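# Sort four caps onto plates by pin fit

## Task

Work out, for each of the four caps, whether it slides over both pins, over just the pin with the green mark, or over neither. Put every cap that fits both pins upright on the blue plate, put every cap that fits only the green-marked pin upright on the white plate, and leave any cap that fits neither standing upright on the table.

## Robot and tools

ROBOT. There is a single seven-joint arm ending in a two-finger parallel gripper. Its base sits at (0, 0, +0.186) m in the scene frame with quat_wxyz (+0.911, +0.408, -0.016, +0.059), so it is tilted relative to the table. The gripper's fingers point along its own +z axis and the pads close along its y axis. end_effector_position is the spot between the pads when shut; closed fingertips stick out about 19 mm past it, fully open ones about 6 mm. A camera stand is fixed to the floor next to the table.

FRAME. All printed hand poses and targets use the scene frame: origin on the table surface under the base, +z up, +y to the left when facing along +x. Offsets use these same axes, and rotations turn about the Hand target's position.

execute_actions(actions, cameras). actions is a list of actions; each action is a table of 1 to 15 rows, one row per 1/30 s control step. A shorter table repeats its final row until 15 steps are done. Each row has 8 numbers, each in [-1, 1], in this order: dx, dy, dz, rx, ry, rz, position, speed. The first three are a translation offset and the next three one rotation vector; 1.0 equals 0.6 m or 180 degrees. They are an offset, not a pose: every row measures from the Hand target as it stood when that action began, never from the row before. The next action starts from the new Hand target, so sending the same offset twice moves twice. A translation longer than 1.0 may be shortened along its direction. position is the finger command: +1 fully open (85 mm), 0 about 45 mm, -1 shut; the mapping is not linear, so check position_measured_pct. speed sets finger speed: roughly 20 mm/s at -1, 85 at 0, 150 at +1; slower closes grip more gently, faster and deeper closes grip harder. To keep the gripper unchanged, resend the last position and speed values (0 is itself a command). cameras lists camera names, ["all"] or []; an empty actions list returns images by default.

move(target, speed, blend, blocking, cameras). target is one 8-number row (same layout and scale as above) or a list of up to 15 such rows; every row is an offset from the Hand target at the start of the move, not from the preceding row. speed is the path's top speed in m/s, 0.002 to 0.5 (default 0.25), one value or one per target; rotation is capped at twice that in rad/s and at most 0.873 rad/s. blend, in metres, rounds corners at intermediate targets; 0 stops at each. blocking=false returns after about 0.5 s while the motion continues. The path ignores obstacles. The result ends with a move: line such as done (settled within 3 mm and 2 degrees), off_target, moving, held or fault, plus which limits acted (paced, held). Neither done nor off_target proves contact or its absence.

wait(seconds): 0 to 10 s, arm keeps its last command; a running move keeps going. stop(): brakes a running move; fingers keep moving. zoom_image(camera, region): camera is cam_high, cam_low or cam_wrist from the latest images; region is [x0, y0, x1, y1] in pixels from the top-left, at most 504 wide and high. clear_fault(): clears a reported torque fault only. finished_scene(scene): give the current scene's number; it is final.

RESULTS. The state gives end_effector_position (m) and end_effector_quat_wxyz in the scene frame; these may be off by a few centimetres. Hand target is the last commanded pose after clipping, and the base for your next offsets; the gripper often stops short of it, and resending (even all zeros) or adding the gap as an offset closes that. Tool commands shows present gripper commands. position_measured_pct is about 50 minus 50 times the position value where the fingers stand. object_status: 0 moving, 1 blocked while opening, 2 stopped on something before the requested position (a firm hold), 3 reached the requested position or pads met (empty or a soft hold). motor_current_ma near 1000 means holding or pads pressed together, near 0 means free. Readings of 98 or more mean the pads met. Joint torques, joint velocities, Flange force (in gripper axes, includes held weight, noisy), motor temperatures and some step readings of end_effector_position may also appear.

MOTION LIMITS. Commanded orientation is clipped to within 32 degrees of the measured one each step. Large gripper turns can swing the elbow. Joint ranges are listed in radians; free a joint at its limit by turning back less than half a turn per command.

GRIPPING. Close to a position narrower than the object and hold it; open a few millimetres wider than the object to release. Stopped fingers stay until a position change of 0.01 or more.

AVOID. Nothing may leave the table or be set down off it. Do not drop caps, release moving ones, strike fixed or heavy things, or press hard: the arm is stiff and a target a few millimetres past contact pushes with full motor force. Do not squeeze hard on a cap that still rests on something, or swing loads fast. A joint torque over its limit (104.5 N m for the four base joints, 51.3 for the three wrist joints) or straying 5 degrees from plan stops the arm until clear_fault. Holding loads or straining toward unreachable poses heats motors; at 75 °C the arm sags and stops for 30 s or more. Objects may be nudged by outside disturbances now and then.

CAMERAS. cam_high, cam_low and cam_wrist are each 672x504 with given pinhole plus radial calibration; fixed cameras may have shifted slightly, and the wrist view can lag during motion.

Each tool is called as name(argument=value, ...) on one line, values as JSON.

## Session

execute_actions(actions=[], cameras=["cam_high"])

zoom_image(camera="cam_high", region=[180, 230, 480, 430])

Scene clock: 0.00 s.
end_effector_position=(+0.3869, +0.4566, +0.1675) position_measured_pct=0.0 object_status=3 motor_current_ma=0 end_effector_quat_wxyz=(-0.027, +0.989, +0.049, +0.139)
Joint positions: [-0.903 2.008 -0.186 0.427 0.838 1.377 3.473]
Joint velocities: within noise
Joint torques (N m): no reading
Motor temperatures (°C): [37 30 32 37 35 37 40]
Flange force (N): no reading
Hand target: +0.3869, +0.4566, +0.1675; -0.027, +0.989, +0.049, +0.139
Tool commands: gripper/position=+1.0 gripper/speed=+1.0
Images, in order (width x height): cam_high 672x504.

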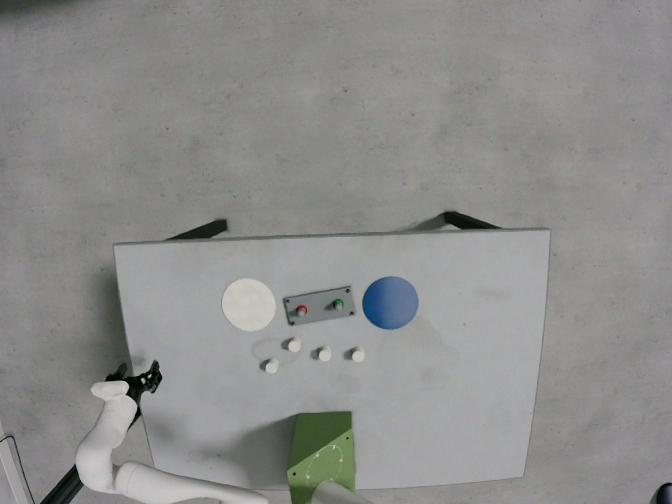

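Scaled by 1.680.

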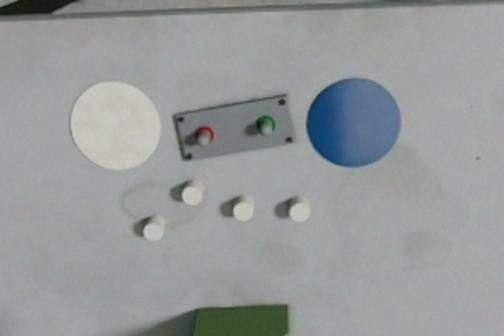

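move(target=[-0.078, -0.7443, 0.321, -0.0172, 0.0887, -0.0313, 0.3, 1], speed=0.4, cameras=["cam_wrist"])

Scene clock: 3.00 s.
end_effector_position=(+0.3401, +0.0101, +0.3601) position_measured_pct=35.1 object_status=3 motor_current_ma=0 end_effector_quat_wxyz=(+0.000, +1.000, +0.000, +0.000)
Joint positions: [-0.601 0.831 -0.259 1.667 0.635 1.478 3.397]
Joint torques (N m): [-11.28 -10.56 -4.09 -6.01 -0.09 -0.29 0.17]
Flange force (N): [3.2 -2.5 -2.6]
Hand target: +0.3401, +0.0101, +0.3601; +0.000, +1.000, +0.000, +0.000
Off the commanded pose: 0.000 m, 0 deg.
move: done
camera_calibration:
cam_wrist: T_world_to_cam=[[0.0143566, -0.999833, 0.0112985, -0.00364276], [-0.999858, -0.0142555, 0.00898256, 0.394863], [-0.00882, -0.0114258, -0.999896, 0.511786], [0, 0, 0, 1]] pos_world=[0.399373, 0.00783439, 0.508227]
Images, in order (width x height): cam_wrist 672x504.

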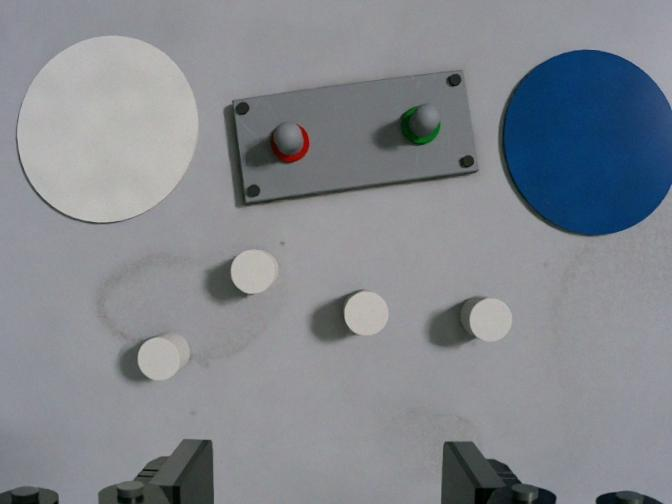

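move(target=[[0.0198,-0.0442,-0.45,0,0,0,0.3,1],[0.0198,-0.0442,-0.5452,0,0,0,0.3,1],[0.0198,-0.0442,-0.5452,0,0,0,-0.5,-1],[0.0198,-0.0442,-0.42,0,0,0,-0.5,-1],[0.2285,0.0528,-0.42,0,0,0,-0.5,-1],[0.2285,0.0528,-0.4335,0,0,0,-0.5,-1]], speed=[0.35,0.2,0.1,0.2,0.25,0.1], blend=[0.02,0,0,0.015,0.005,0], cameras=["cam_wrist"])

Scene clock: 13.23 s.
end_effector_position=(+0.4772, +0.0417, +0.1000) position_measured_pct=65.4 object_status=2 motor_current_ma=1000 end_effector_quat_wxyz=(+0.000, +1.000, +0.000, +0.000)
Joint positions: [-0.278 1.243 -0.068 1.523 0.967 1.082 3.482]
Joint torques (N m): [-15.99 -16.18 -5.28 -3.41 -0.14 -0.28 0.16]
Flange force (N): [4.9 -3.9 0.5]
Hand target: +0.4772, +0.0417, +0.1000; +0.000, +1.000, +0.000, +0.000
Off the commanded pose: 0.000 m, 0 deg.
move: done; blend cut to 0.004 m at target 5
camera_calibration:
cam_wrist: T_world_to_cam=[[0.0142567, -0.999836, 0.0111975, 0.0289998], [-0.999859, -0.0141565, 0.00898018, 0.534726], [-0.00882019, -0.0113239, -0.999897, 0.253379], [0, 0, 0, 1]] pos_world=[0.536473, 0.0394341, 0.248226]
Images, in order (width x height): cam_wrist 672x504.

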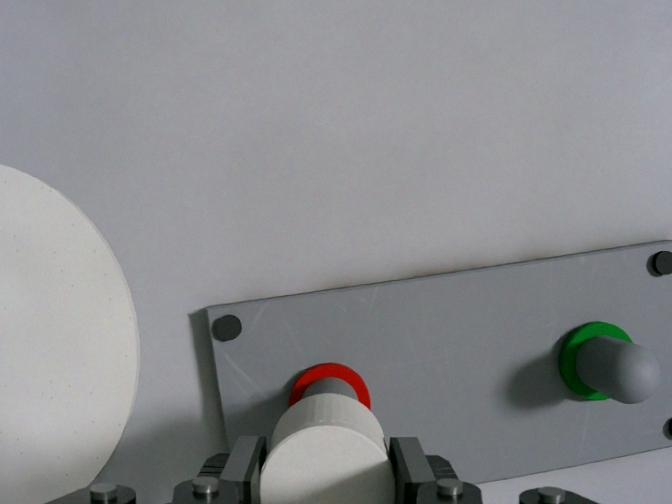

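move(target=[[-0.0007,-0.0017,-0.0358,0,0,0,-0.5,-1],[-0.0007,-0.0017,-0.0392,0,0,0,-0.5,-1]], speed=[0.08,0.03], blend=[0.001,0])

Scene clock: 15.10 s.
end_effector_position=(+0.4769, +0.0407, +0.0766) position_measured_pct=65.4 object_status=2 motor_current_ma=1000 end_effector_quat_wxyz=(+0.000, +1.000, +0.000, +0.000)
Joint positions: [-0.256 1.27 -0.05 1.531 0.996 1.041 3.466]
Joint torques (N m): [-7.97 -5.95 -0.46 2.34 -1.24 0.49 0.12]
Flange force (N): [9.6 -3.8 -21.5]
Hand target: +0.4768, +0.0407, +0.0765; +0.000, +1.000, +0.000, +0.000
Off the commanded pose: 0.000 m, 0 deg.
move: done

move(target=[0.0008,0,-0.0025,0,0,0,-0.5,-1], speed=0.03)

Scene clock: 16.40 s.
end_effector_position=(+0.4773, +0.0407, +0.0751) position_measured_pct=65.4 object_status=2 motor_current_ma=1000 end_effector_quat_wxyz=(+0.000, +1.000, +0.000, +0.000)
Joint positions: [-0.254 1.272 -0.049 1.53 0.998 1.04 3.467]
Joint torques (N m): [1.66 6.31 5.32 0.78 1.39 -3.73 0.17]
Flange force (N): [-3.7 6.3 -60.3]
Hand target: +0.4773, +0.0407, +0.0750; +0.000, +1.000, +0.000, +0.000
Off the commanded pose: 0.000 m, 0 deg.
move: done

move(target=[[0,0,0.04,0,0,0,-0.5,-1],[0.0227,-0.1657,0.04,0,0,0,-0.5,-1],[0.0227,-0.1657,0.005,0,0,0,-0.5,-1],[0.0227,-0.1657,-0.001,0,0,0,-0.5,-1]], speed=[0.15,0.2,0.08,0.03], blend=[0.01,0.01,0.001,0])

Scene clock: 19.27 s.
end_effector_position=(+0.4910, -0.0586, +0.0746) position_measured_pct=65.4 object_status=2 motor_current_ma=1000 end_effector_quat_wxyz=(+0.000, +1.000, +0.000, +0.000)
Joint positions: [-0.141 1.102 -0.016 1.634 1.039 1.013 3.58]
Joint torques (N m): [-0.74 -0.34 5.08 3.29 -0.02 0.72 0.12]
Flange force (N): [5.8 -3.7 -40.3]
Hand target: +0.4909, -0.0587, +0.0744; +0.000, +1.000, +0.000, +0.000
Off the commanded pose: 0.000 m, 0 deg.
move: done

move(target=[[0,0,0.058,0,0,0,-0.5,-1],[-0.2315,0.0705,0.03,0,0,0,-0.5,-1],[-0.2315,0.0705,-0.0677,0,0,0,-0.5,-1],[-0.2315,0.0705,-0.0677,0,0,0,0.3,1],[-0.2315,0.0705,0.026,0,0,0,0.3,1],[-0.2373,-0.0818,0.026,0,0,0,0.3,1]], speed=[0.15,0.3,0.1,0.1,0.25,0.3], blend=[0.017,0.015,0,0,0.015,0])

move(target=[[0,0,-0.095,0,0,0,0.3,1],[0,0,-0.095,0,0,0,-0.5,-1],[0,0,0.0337,0,0,0,-0.5,-1],[0.2142,0.2472,0.0337,0,0,0,-0.5,-1],[0.2142,0.2472,0.0167,0,0,0,-0.5,-1]], speed=[0.2,0.1,0.2,0.25,0.1], blend=[0,0,0.015,0.005,0], cameras=["cam_wrist"])

Scene clock: 26.90 s.
end_effector_position=(+0.3485, -0.1078, +0.0900) position_measured_pct=35.1 object_status=3 motor_current_ma=0 end_effector_quat_wxyz=(+0.000, +1.000, +0.000, +0.000)
Joint positions: [-0.225 0.909 0.032 2.161 1.192 0.842 3.22]
Joint torques (N m): [-12.37 -10.39 -3.9 -1.21 -0.08 -0.28 0.11]
Flange force (N): [4.4 -2.2 -0.3]
Hand target: +0.3485, -0.1078, +0.0900; +0.000, +1.000, +0.000, +0.000
Off the commanded pose: 0.000 m, 0 deg.
move: done

Scene clock: 31.20 s.
end_effector_position=(+0.4770, +0.0405, +0.1000) position_measured_pct=65.4 object_status=2 motor_current_ma=1000 end_effector_quat_wxyz=(+0.000, +1.000, +0.000, +0.000)
Joint positions: [-0.288 1.24 -0.048 1.527 0.952 1.069 3.491]
Joint torques (N m): [-16.02 -16.1 -5.15 -3.34 -0.11 -0.31 0.18]
Flange force (N): [5.5 -4.0 0.4]
Hand target: +0.4770, +0.0405, +0.1000; +0.000, +1.000, +0.000, +0.000
Off the commanded pose: 0.000 m, 0 deg.
move: done
camera_calibration:
cam_wrist: T_world_to_cam=[[0.0141557, -0.999837, 0.0111984, 0.0277563], [-0.999861, -0.0140555, 0.00897912, 0.534606], [-0.00882026, -0.011324, -0.999897, 0.253264], [0, 0, 0, 1]] pos_world=[0.536372, 0.0381338, 0.248126]
Images, in order (width x height): cam_wrist 672x504.

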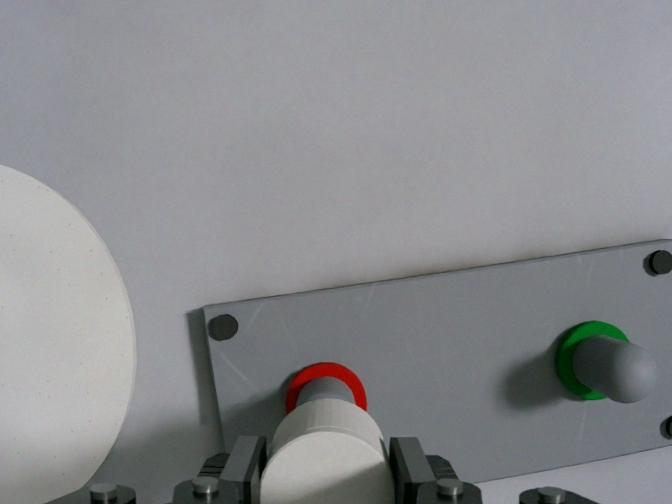

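move(target=[[0.0018,0,-0.036,0,0,0,-0.5,-1],[0.0018,0,-0.0408,0,0,0,-0.5,-1]], speed=[0.08,0.03], blend=[0.001,0])

Scene clock: 33.87 s.
end_effector_position=(+0.4782, +0.0406, +0.0757) position_measured_pct=65.4 object_status=2 motor_current_ma=1000 end_effector_quat_wxyz=(+0.000, +1.000, +0.000, +0.000)
Joint positions: [-0.265 1.271 -0.031 1.528 0.981 1.029 3.478]
Joint torques (N m): [-3.45 -0.33 2.24 2.8 -0.51 -0.65 0.12]
Flange force (N): [6.2 -0.8 -37.7]
Hand target: +0.4781, +0.0405, +0.0755; +0.000, +1.000, +0.000, +0.000
Off the commanded pose: 0.000 m, 0 deg.
move: done

move(target=[[0,0,0.04,0,0,0,-0.5,-1],[0.0229,-0.1657,0.04,0,0,0,-0.5,-1],[0.0229,-0.1657,0.005,0,0,0,-0.5,-1],[0.0229,-0.1657,-0.001,0,0,0,-0.5,-1]], speed=[0.15,0.2,0.08,0.03], blend=[0.01,0.01,0.001,0])

Scene clock: 36.53 s.
end_effector_position=(+0.4920, -0.0588, +0.0751) position_measured_pct=65.4 object_status=2 motor_current_ma=1000 end_effector_quat_wxyz=(+0.000, +1.000, +0.000, +0.000)
Joint positions: [-0.153 1.102 0.003 1.632 1.023 1.002 3.592]
Joint torques (N m): [-4.86 -6.2 3.45 3.88 -0.83 2.89 0.11]
Flange force (N): [11.7 -8.8 -22.5]
Hand target: +0.4919, -0.0589, +0.0750; +0.000, +1.000, +0.000, +0.000
Off the commanded pose: 0.000 m, 0 deg.
move: done

move(target=[0.0007,0.0005,-0.0014,0,0,0,-0.5,-1], speed=0.03)

Scene clock: 40.13 s.
end_effector_position=(+0.4923, -0.0586, +0.0741) position_measured_pct=65.4 object_status=2 motor_current_ma=1000 end_effector_quat_wxyz=(+0.000, +1.000, +0.000, +0.000)
Joint positions: [-0.152 1.104 0.003 1.63 1.024 1.002 3.592]
Joint torques (N m): [0.49 1.95 5.42 2.85 0.37 -0.46 0.14]
Flange force (N): [3.4 -1.2 -47.2]
Hand target: +0.4923, -0.0586, +0.0741; +0.000, +1.000, +0.000, +0.000
Off the commanded pose: 0.000 m, 0 deg.
move: done

move(target=[[0,0,0.058,0,0,0,-0.5,-1],[-0.2397,-0.082,0.03,0,0,0,-0.5,-1],[-0.2397,-0.082,-0.0672,0,0,0,-0.5,-1],[-0.2397,-0.082,-0.0672,0,0,0,0.3,1],[-0.2397,-0.082,0.0265,0,0,0,0.3,1],[-0.1855,0.2052,0.0265,0,0,0,0.3,1]], speed=[0.15,0.3,0.1,0.1,0.25,0.3], blend=[0.017,0.015,0,0,0.015,0])

move(target=[[0,0,-0.095,0,0,0,0.3,1],[0,0,-0.095,0,0,0,-0.5,-1],[0,0,0.0337,0,0,0,-0.5,-1],[0.1613,-0.04,0.0337,0,0,0,-0.5,-1],[0.1613,-0.04,0.0167,0,0,0,-0.5,-1]], speed=[0.2,0.1,0.2,0.25,0.1], blend=[0,0,0.015,0.005,0], cameras=["cam_wrist"])

Scene clock: 46.43 s.
end_effector_position=(+0.3810, +0.0645, +0.0901) position_measured_pct=35.1 object_status=3 motor_current_ma=0 end_effector_quat_wxyz=(+0.000, +1.000, +0.000, +0.000)
Joint positions: [-0.383 1.255 -0.065 1.79 1.023 0.944 3.186]
Joint torques (N m): [-13.72 -14.8 -4.69 -2.48 -0.14 -0.27 0.16]
Flange force (N): [4.3 -4.4 0.0]
Hand target: +0.3810, +0.0645, +0.0900; +0.000, +1.000, +0.000, +0.000
Off the commanded pose: 0.000 m, 0 deg.
move: done

Scene clock: 50.27 s.
end_effector_position=(+0.4777, +0.0405, +0.1000) position_measured_pct=65.4 object_status=2 motor_current_ma=1000 end_effector_quat_wxyz=(+0.000, +1.000, +0.000, +0.000)
Joint positions: [-0.278 1.241 -0.064 1.524 0.964 1.08 3.486]
Joint torques (N m): [-16.09 -16.04 -5.16 -3.27 -0.07 -0.28 0.13]
Flange force (N): [5.6 -3.9 0.2]
Hand target: +0.4777, +0.0405, +0.1000; +0.000, +1.000, +0.000, +0.000
Off the commanded pose: 0.000 m, 0 deg.
move: done
camera_calibration:
cam_wrist: T_world_to_cam=[[0.0142567, -0.999836, 0.0111985, 0.0278923], [-0.999859, -0.0141565, 0.00898013, 0.535311], [-0.00882013, -0.0113249, -0.999897, 0.253272], [0, 0, 0, 1]] pos_world=[0.537073, 0.0383341, 0.248126]
Images, in order (width x height): cam_wrist 672x504.

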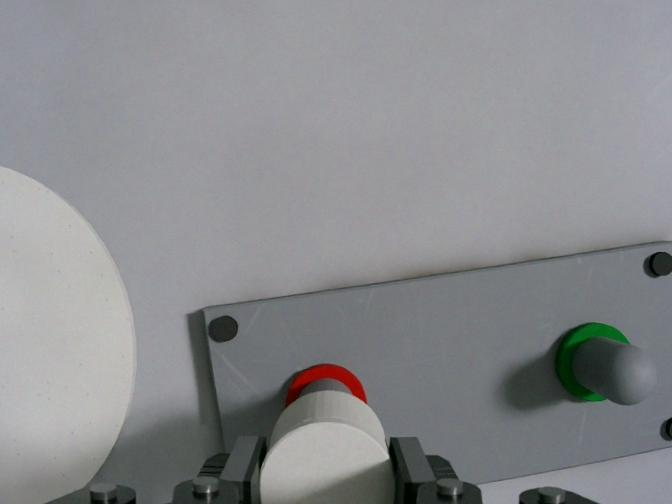

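move(target=[[-0.0018,0.0003,-0.036,0,0,0,-0.5,-1],[-0.0018,0.0003,-0.0408,0,0,0,-0.5,-1]], speed=[0.08,0.03], blend=[0.001,0])

Scene clock: 51.67 s.
end_effector_position=(+0.4767, +0.0407, +0.0757) position_measured_pct=65.4 object_status=2 motor_current_ma=1000 end_effector_quat_wxyz=(+0.000, +1.000, +0.000, +0.000)
Joint positions: [-0.257 1.271 -0.045 1.532 0.994 1.037 3.467]
Joint torques (N m): [-8.53 -7.91 -0.03 0.31 -0.1 0.12 0.15]
Flange force (N): [5.5 -4.1 -20.5]
Hand target: +0.4767, +0.0407, +0.0756; +0.000, +1.000, +0.000, +0.000
Off the commanded pose: 0.000 m, 0 deg.
move: done

move(target=[0,0,-0.0022,0,0,0,-0.5,-1], speed=0.03)

Scene clock: 53.07 s.
end_effector_position=(+0.4767, +0.0407, +0.0743) position_measured_pct=65.4 object_status=2 motor_current_ma=1000 end_effector_quat_wxyz=(+0.000, +1.000, +0.000, +0.000)
Joint positions: [-0.256 1.273 -0.044 1.532 0.996 1.035 3.466]
Joint torques (N m): [-0.64 3.04 4.02 0.54 1.13 -2.96 0.15]
Flange force (N): [-1.8 4.0 -51.4]
Hand target: +0.4767, +0.0407, +0.0742; +0.000, +1.000, +0.000, +0.000
Off the commanded pose: 0.000 m, 0 deg.
move: done

Not red. Green.

move(target=[[0,0,0.04,0,0,0,-0.5,-1],[0.0229,-0.1655,0.04,0,0,0,-0.5,-1],[0.0229,-0.1655,0.005,0,0,0,-0.5,-1],[0.0229,-0.1655,-0.0004,0,0,0,-0.5,-1]], speed=[0.15,0.2,0.08,0.03], blend=[0.01,0.01,0.001,0])

Scene clock: 55.37 s.
end_effector_position=(+0.4905, -0.0585, +0.0740) position_measured_pct=65.4 object_status=2 motor_current_ma=1000 end_effector_quat_wxyz=(+0.000, +1.000, +0.000, +0.000)
Joint positions: [-0.143 1.102 -0.012 1.636 1.037 1.009 3.58]
Joint torques (N m): [-10.65 -12.84 -0.1 3.1 -1.59 3.94 0.17]
Flange force (N): [15.3 -11.7 -2.6]
Hand target: +0.4904, -0.0586, +0.0740; +0.000, +1.000, +0.000, +0.000
Off the commanded pose: 0.000 m, 0 deg.
move: done

move(target=[[0.0009,0.0008,-0.003,0,0,0,-0.5,-1],[0.0009,0.0008,-0.006,0,0,0,-0.5,-1]], speed=0.03)

Scene clock: 56.97 s.
end_effector_position=(+0.4910, -0.0581, +0.0704) position_measured_pct=65.4 object_status=2 motor_current_ma=1000 end_effector_quat_wxyz=(+0.000, +1.000, +0.000, +0.000)
Joint positions: [-0.14 1.109 -0.009 1.634 1.042 1.004 3.578]
Joint torques (N m): [-12.6 -13.28 -2.07 1.42 -1.24 2.4 0.14]
Flange force (N): [12.7 -8.3 -1.5]
Hand target: +0.4909, -0.0581, +0.0704; +0.000, +1.000, +0.000, +0.000
Off the commanded pose: 0.000 m, 0 deg.
move: done

move(target=[[0,0,0.04,0,0,0,-0.5,-1],[0,0,0.078,0,0,0,-0.5,-1],[0,0.4552,0.078,0,0,0,-0.5,-1],[0,0.4552,-0.052,0,0,0,-0.5,-1],[0,0.4552,-0.0547,0,0,0,-0.5,-1]], speed=[0.1,0.2,0.3,0.15,0.03], blend=[0.005,0.015,0.015,0.001,0])

Scene clock: 60.40 s.
end_effector_position=(+0.4911, +0.2151, +0.0378) position_measured_pct=65.4 object_status=2 motor_current_ma=1000 end_effector_quat_wxyz=(+0.000, +1.000, +0.000, +0.000)
Joint positions: [-0.374 1.681 -0.093 0.998 0.904 1.172 3.52]
Joint torques (N m): [-11.78 -14.36 -1.5 -2.01 0.08 -0.38 0.13]
Flange force (N): [5.7 -6.5 -11.7]
Hand target: +0.4910, +0.2150, +0.0376; +0.000, +1.000, +0.000, +0.000
Off the commanded pose: 0.000 m, 0 deg.
move: done; blend cut to 0.0114 m at target 2, 0.0008 m at target 4

move(target=[[0,0,0,0,0,0,0.3,1],[0,0,0.0873,0,0,0,0.3,1],[-0.2925,-0.1345,0.0873,0,0,0,0.3,1],[-0.2925,-0.1345,-0.0077,0,0,0,0.3,1],[-0.2925,-0.1345,-0.0077,0,0,0,-0.5,-1]], speed=[0.1,0.25,0.3,0.2,0.1], blend=[0,0.015,0.015,0,0])

move(target=[[0,0,0.1283,0,0,0,-0.5,-1],[0.2688,-0.156,0.1283,0,0,0,-0.5,-1],[0.2688,-0.156,0.1117,0,0,0,-0.5,-1]], speed=[0.2,0.25,0.1], blend=[0.015,0.005,0], cameras=["cam_wrist"])

Scene clock: 66.27 s.
end_effector_position=(+0.3154, +0.1343, +0.0330) position_measured_pct=65.4 object_status=0 motor_current_ma=1000 end_effector_quat_wxyz=(+0.000, +1.000, +0.000, +0.000)
Joint positions: [-0.492 1.479 -0.043 1.795 1.093 0.81 2.933]
Joint torques (N m): [-9.67 -12 -1.95 -1.98 0.45 -0.84 0.15]
Flange force (N): [1.2 -3.2 -13.1]
Hand target: +0.3154, +0.1343, +0.0330; +0.000, +1.000, +0.000, +0.000
Off the commanded pose: 0.000 m, 0 deg.
move: done

Scene clock: 67.83 s.
end_effector_position=(+0.4767, +0.0407, +0.1000) position_measured_pct=65.4 object_status=2 motor_current_ma=1000 end_effector_quat_wxyz=(+0.000, +1.000, +0.000, +0.000)
Joint positions: [-0.277 1.24 -0.068 1.527 0.968 1.081 3.481]
Joint torques (N m): [-16.03 -16 -5.37 -3 -0.13 -0.31 0.06]
Flange force (N): [6.6 -4.3 0.2]
Hand target: +0.4767, +0.0407, +0.1000; +0.000, +1.000, +0.000, +0.000
Off the commanded pose: 0.000 m, 0 deg.
move: done
camera_calibration:
cam_wrist: T_world_to_cam=[[0.0142556, -0.999836, 0.0111989, 0.028007], [-0.99986, -0.0141565, 0.00888019, 0.534338], [-0.0087202, -0.0113239, -0.999898, 0.253211], [0, 0, 0, 1]] pos_world=[0.536072, 0.0384341, 0.248127]
Images, in order (width x height): cam_wrist 672x504.

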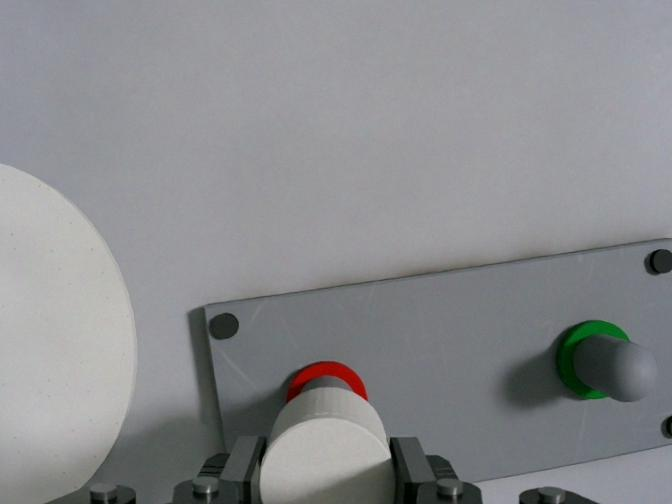

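move(target=[[-0.0009,0,-0.036,0,0,0,-0.5,-1],[-0.0009,0,-0.0413,0,0,0,-0.5,-1]], speed=[0.08,0.03], blend=[0.001,0])

Scene clock: 69.17 s.
end_effector_position=(+0.4763, +0.0408, +0.0754) position_measured_pct=65.4 object_status=2 motor_current_ma=1000 end_effector_quat_wxyz=(+0.000, +1.000, +0.000, +0.000)
Joint positions: [-0.255 1.271 -0.049 1.534 0.998 1.039 3.463]
Joint torques (N m): [-3.34 -1.38 3.01 -1.61 1.86 -2.83 0.16]
Flange force (N): [-4.1 2.6 -43.0]
Hand target: +0.4762, +0.0407, +0.0752; +0.000, +1.000, +0.000, +0.000
Off the commanded pose: 0.000 m, 0 deg.
move: done

move(target=[[-0.0012,-0.0007,0.003,0,0,0,-0.5,-1],[-0.0012,-0.0007,-0.0005,0,0,0,-0.5,-1]], speed=0.03)

Scene clock: 70.63 s.
end_effector_position=(+0.4755, +0.0403, +0.0751) position_measured_pct=65.4 object_status=2 motor_current_ma=1000 end_effector_quat_wxyz=(+0.000, +1.000, +0.000, +0.000)
Joint positions: [-0.255 1.27 -0.048 1.537 0.999 1.037 3.461]
Joint torques (N m): [-1.6 -0.37 4.51 1.35 0.9 -0.85 0.16]
Flange force (N): [1.0 -1.7 -42.9]
Hand target: +0.4755, +0.0403, +0.0749; +0.000, +1.000, +0.000, +0.000
Off the commanded pose: 0.000 m, 0 deg.
move: done

move(target=[[0,0,0.04,0,0,0,-0.5,-1],[0.0227,-0.1653,0.04,0,0,0,-0.5,-1],[0.0227,-0.1653,0.004,0,0,0,-0.5,-1],[0.0227,-0.1653,-0.0013,0,0,0,-0.5,-1]], speed=[0.15,0.2,0.08,0.03], blend=[0.01,0.01,0.001,0])

Scene clock: 72.80 s.
end_effector_position=(+0.4892, -0.0588, +0.0743) position_measured_pct=65.4 object_status=2 motor_current_ma=1000 end_effector_quat_wxyz=(+0.000, +1.000, +0.000, +0.000)
Joint positions: [-0.141 1.1 -0.016 1.641 1.041 1.01 3.575]
Joint torques (N m): [-4.43 -6.2 3.8 3.76 -0.75 2.96 0.09]
Flange force (N): [11.0 -9.2 -23.3]
Hand target: +0.4891, -0.0589, +0.0741; +0.000, +1.000, +0.000, +0.000
Off the commanded pose: 0.000 m, 0 deg.
move: done

move(target=[[0.0007,0.0007,0.002,0,0,0,-0.5,-1],[0.0007,0.0007,-0.0016,0,0,0,-0.5,-1]], speed=0.03)

Scene clock: 74.23 s.
end_effector_position=(+0.4896, -0.0584, +0.0734) position_measured_pct=65.4 object_status=2 motor_current_ma=1000 end_effector_quat_wxyz=(+0.000, +1.000, +0.000, +0.000)
Joint positions: [-0.141 1.103 -0.015 1.639 1.042 1.009 3.575]
Joint torques (N m): [0.04 1.4 5.07 1.84 0.67 -1.08 0.14]
Flange force (N): [1.5 -0.6 -47.3]
Hand target: +0.4895, -0.0585, +0.0732; +0.000, +1.000, +0.000, +0.000
Off the commanded pose: 0.000 m, 0 deg.
move: done

move(target=[[0,0,0.062,0,0,0,-0.5,-1],[-0.2895,0.3213,0.035,0,0,0,-0.5,-1],[-0.2895,0.3213,-0.0663,0,0,0,-0.5,-1],[-0.2895,0.3213,-0.0663,0,0,0,0.3,1],[-0.2895,0.3213,0.06,0,0,0,0.3,1],[-0.24,0.15,0.34,0,0,0,0.3,1]], speed=[0.15,0.3,0.1,0.1,0.25,0.4], blend=[0.018,0.015,0,0,0.015,0], cameras=["cam_high","cam_wrist"])

Scene clock: 79.53 s.
end_effector_position=(+0.3455, +0.0315, +0.2771) position_measured_pct=35.1 object_status=3 motor_current_ma=0 end_effector_quat_wxyz=(+0.000, +1.000, +0.000, +0.000)
Joint positions: [-0.536 0.939 -0.231 1.777 0.736 1.285 3.311]
Joint torques (N m): [-11.81 -11.88 -4.41 -5.13 -0.09 -0.29 0.12]
Flange force (N): [3.5 -3.1 -2.2]
Hand target: +0.3455, +0.0315, +0.2772; +0.000, +1.000, +0.000, +0.000
Off the commanded pose: 0.000 m, 0 deg.
move: done
camera_calibration:
cam_wrist: T_world_to_cam=[[0.0142566, -0.999835, 0.0112984, 0.0187542], [-0.999859, -0.0141555, 0.00898155, 0.401312], [-0.00882013, -0.0114249, -0.999896, 0.429088], [0, 0, 0, 1]] pos_world=[0.404773, 0.0293342, 0.425227]
Images, in order (width x height): cam_high 672x504, cam_wrist 672x504.

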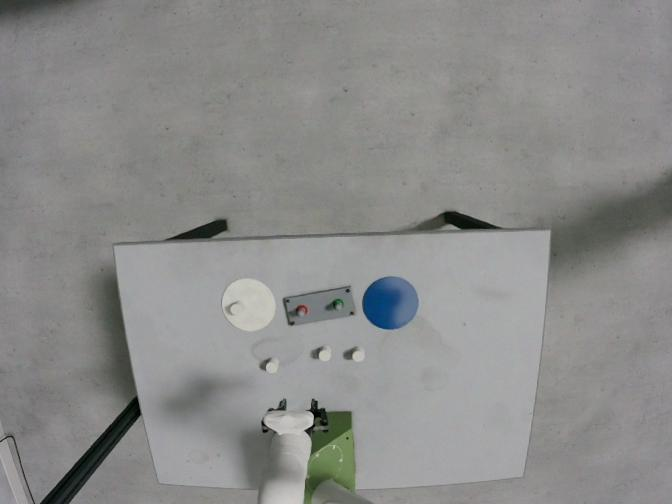

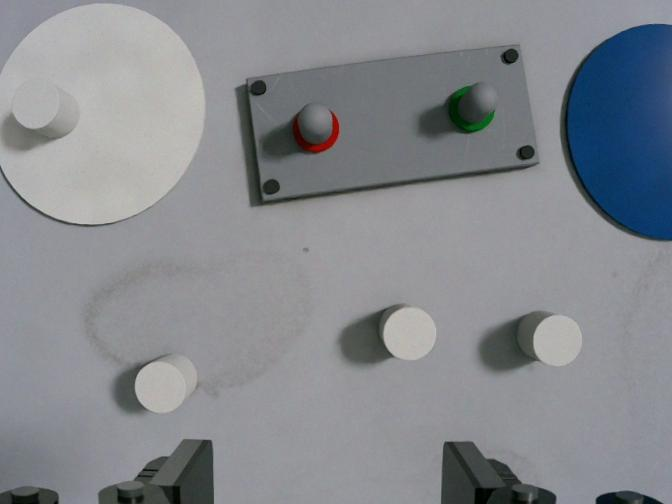

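finished_scene(scene=2)

The scene is finished: the task was done.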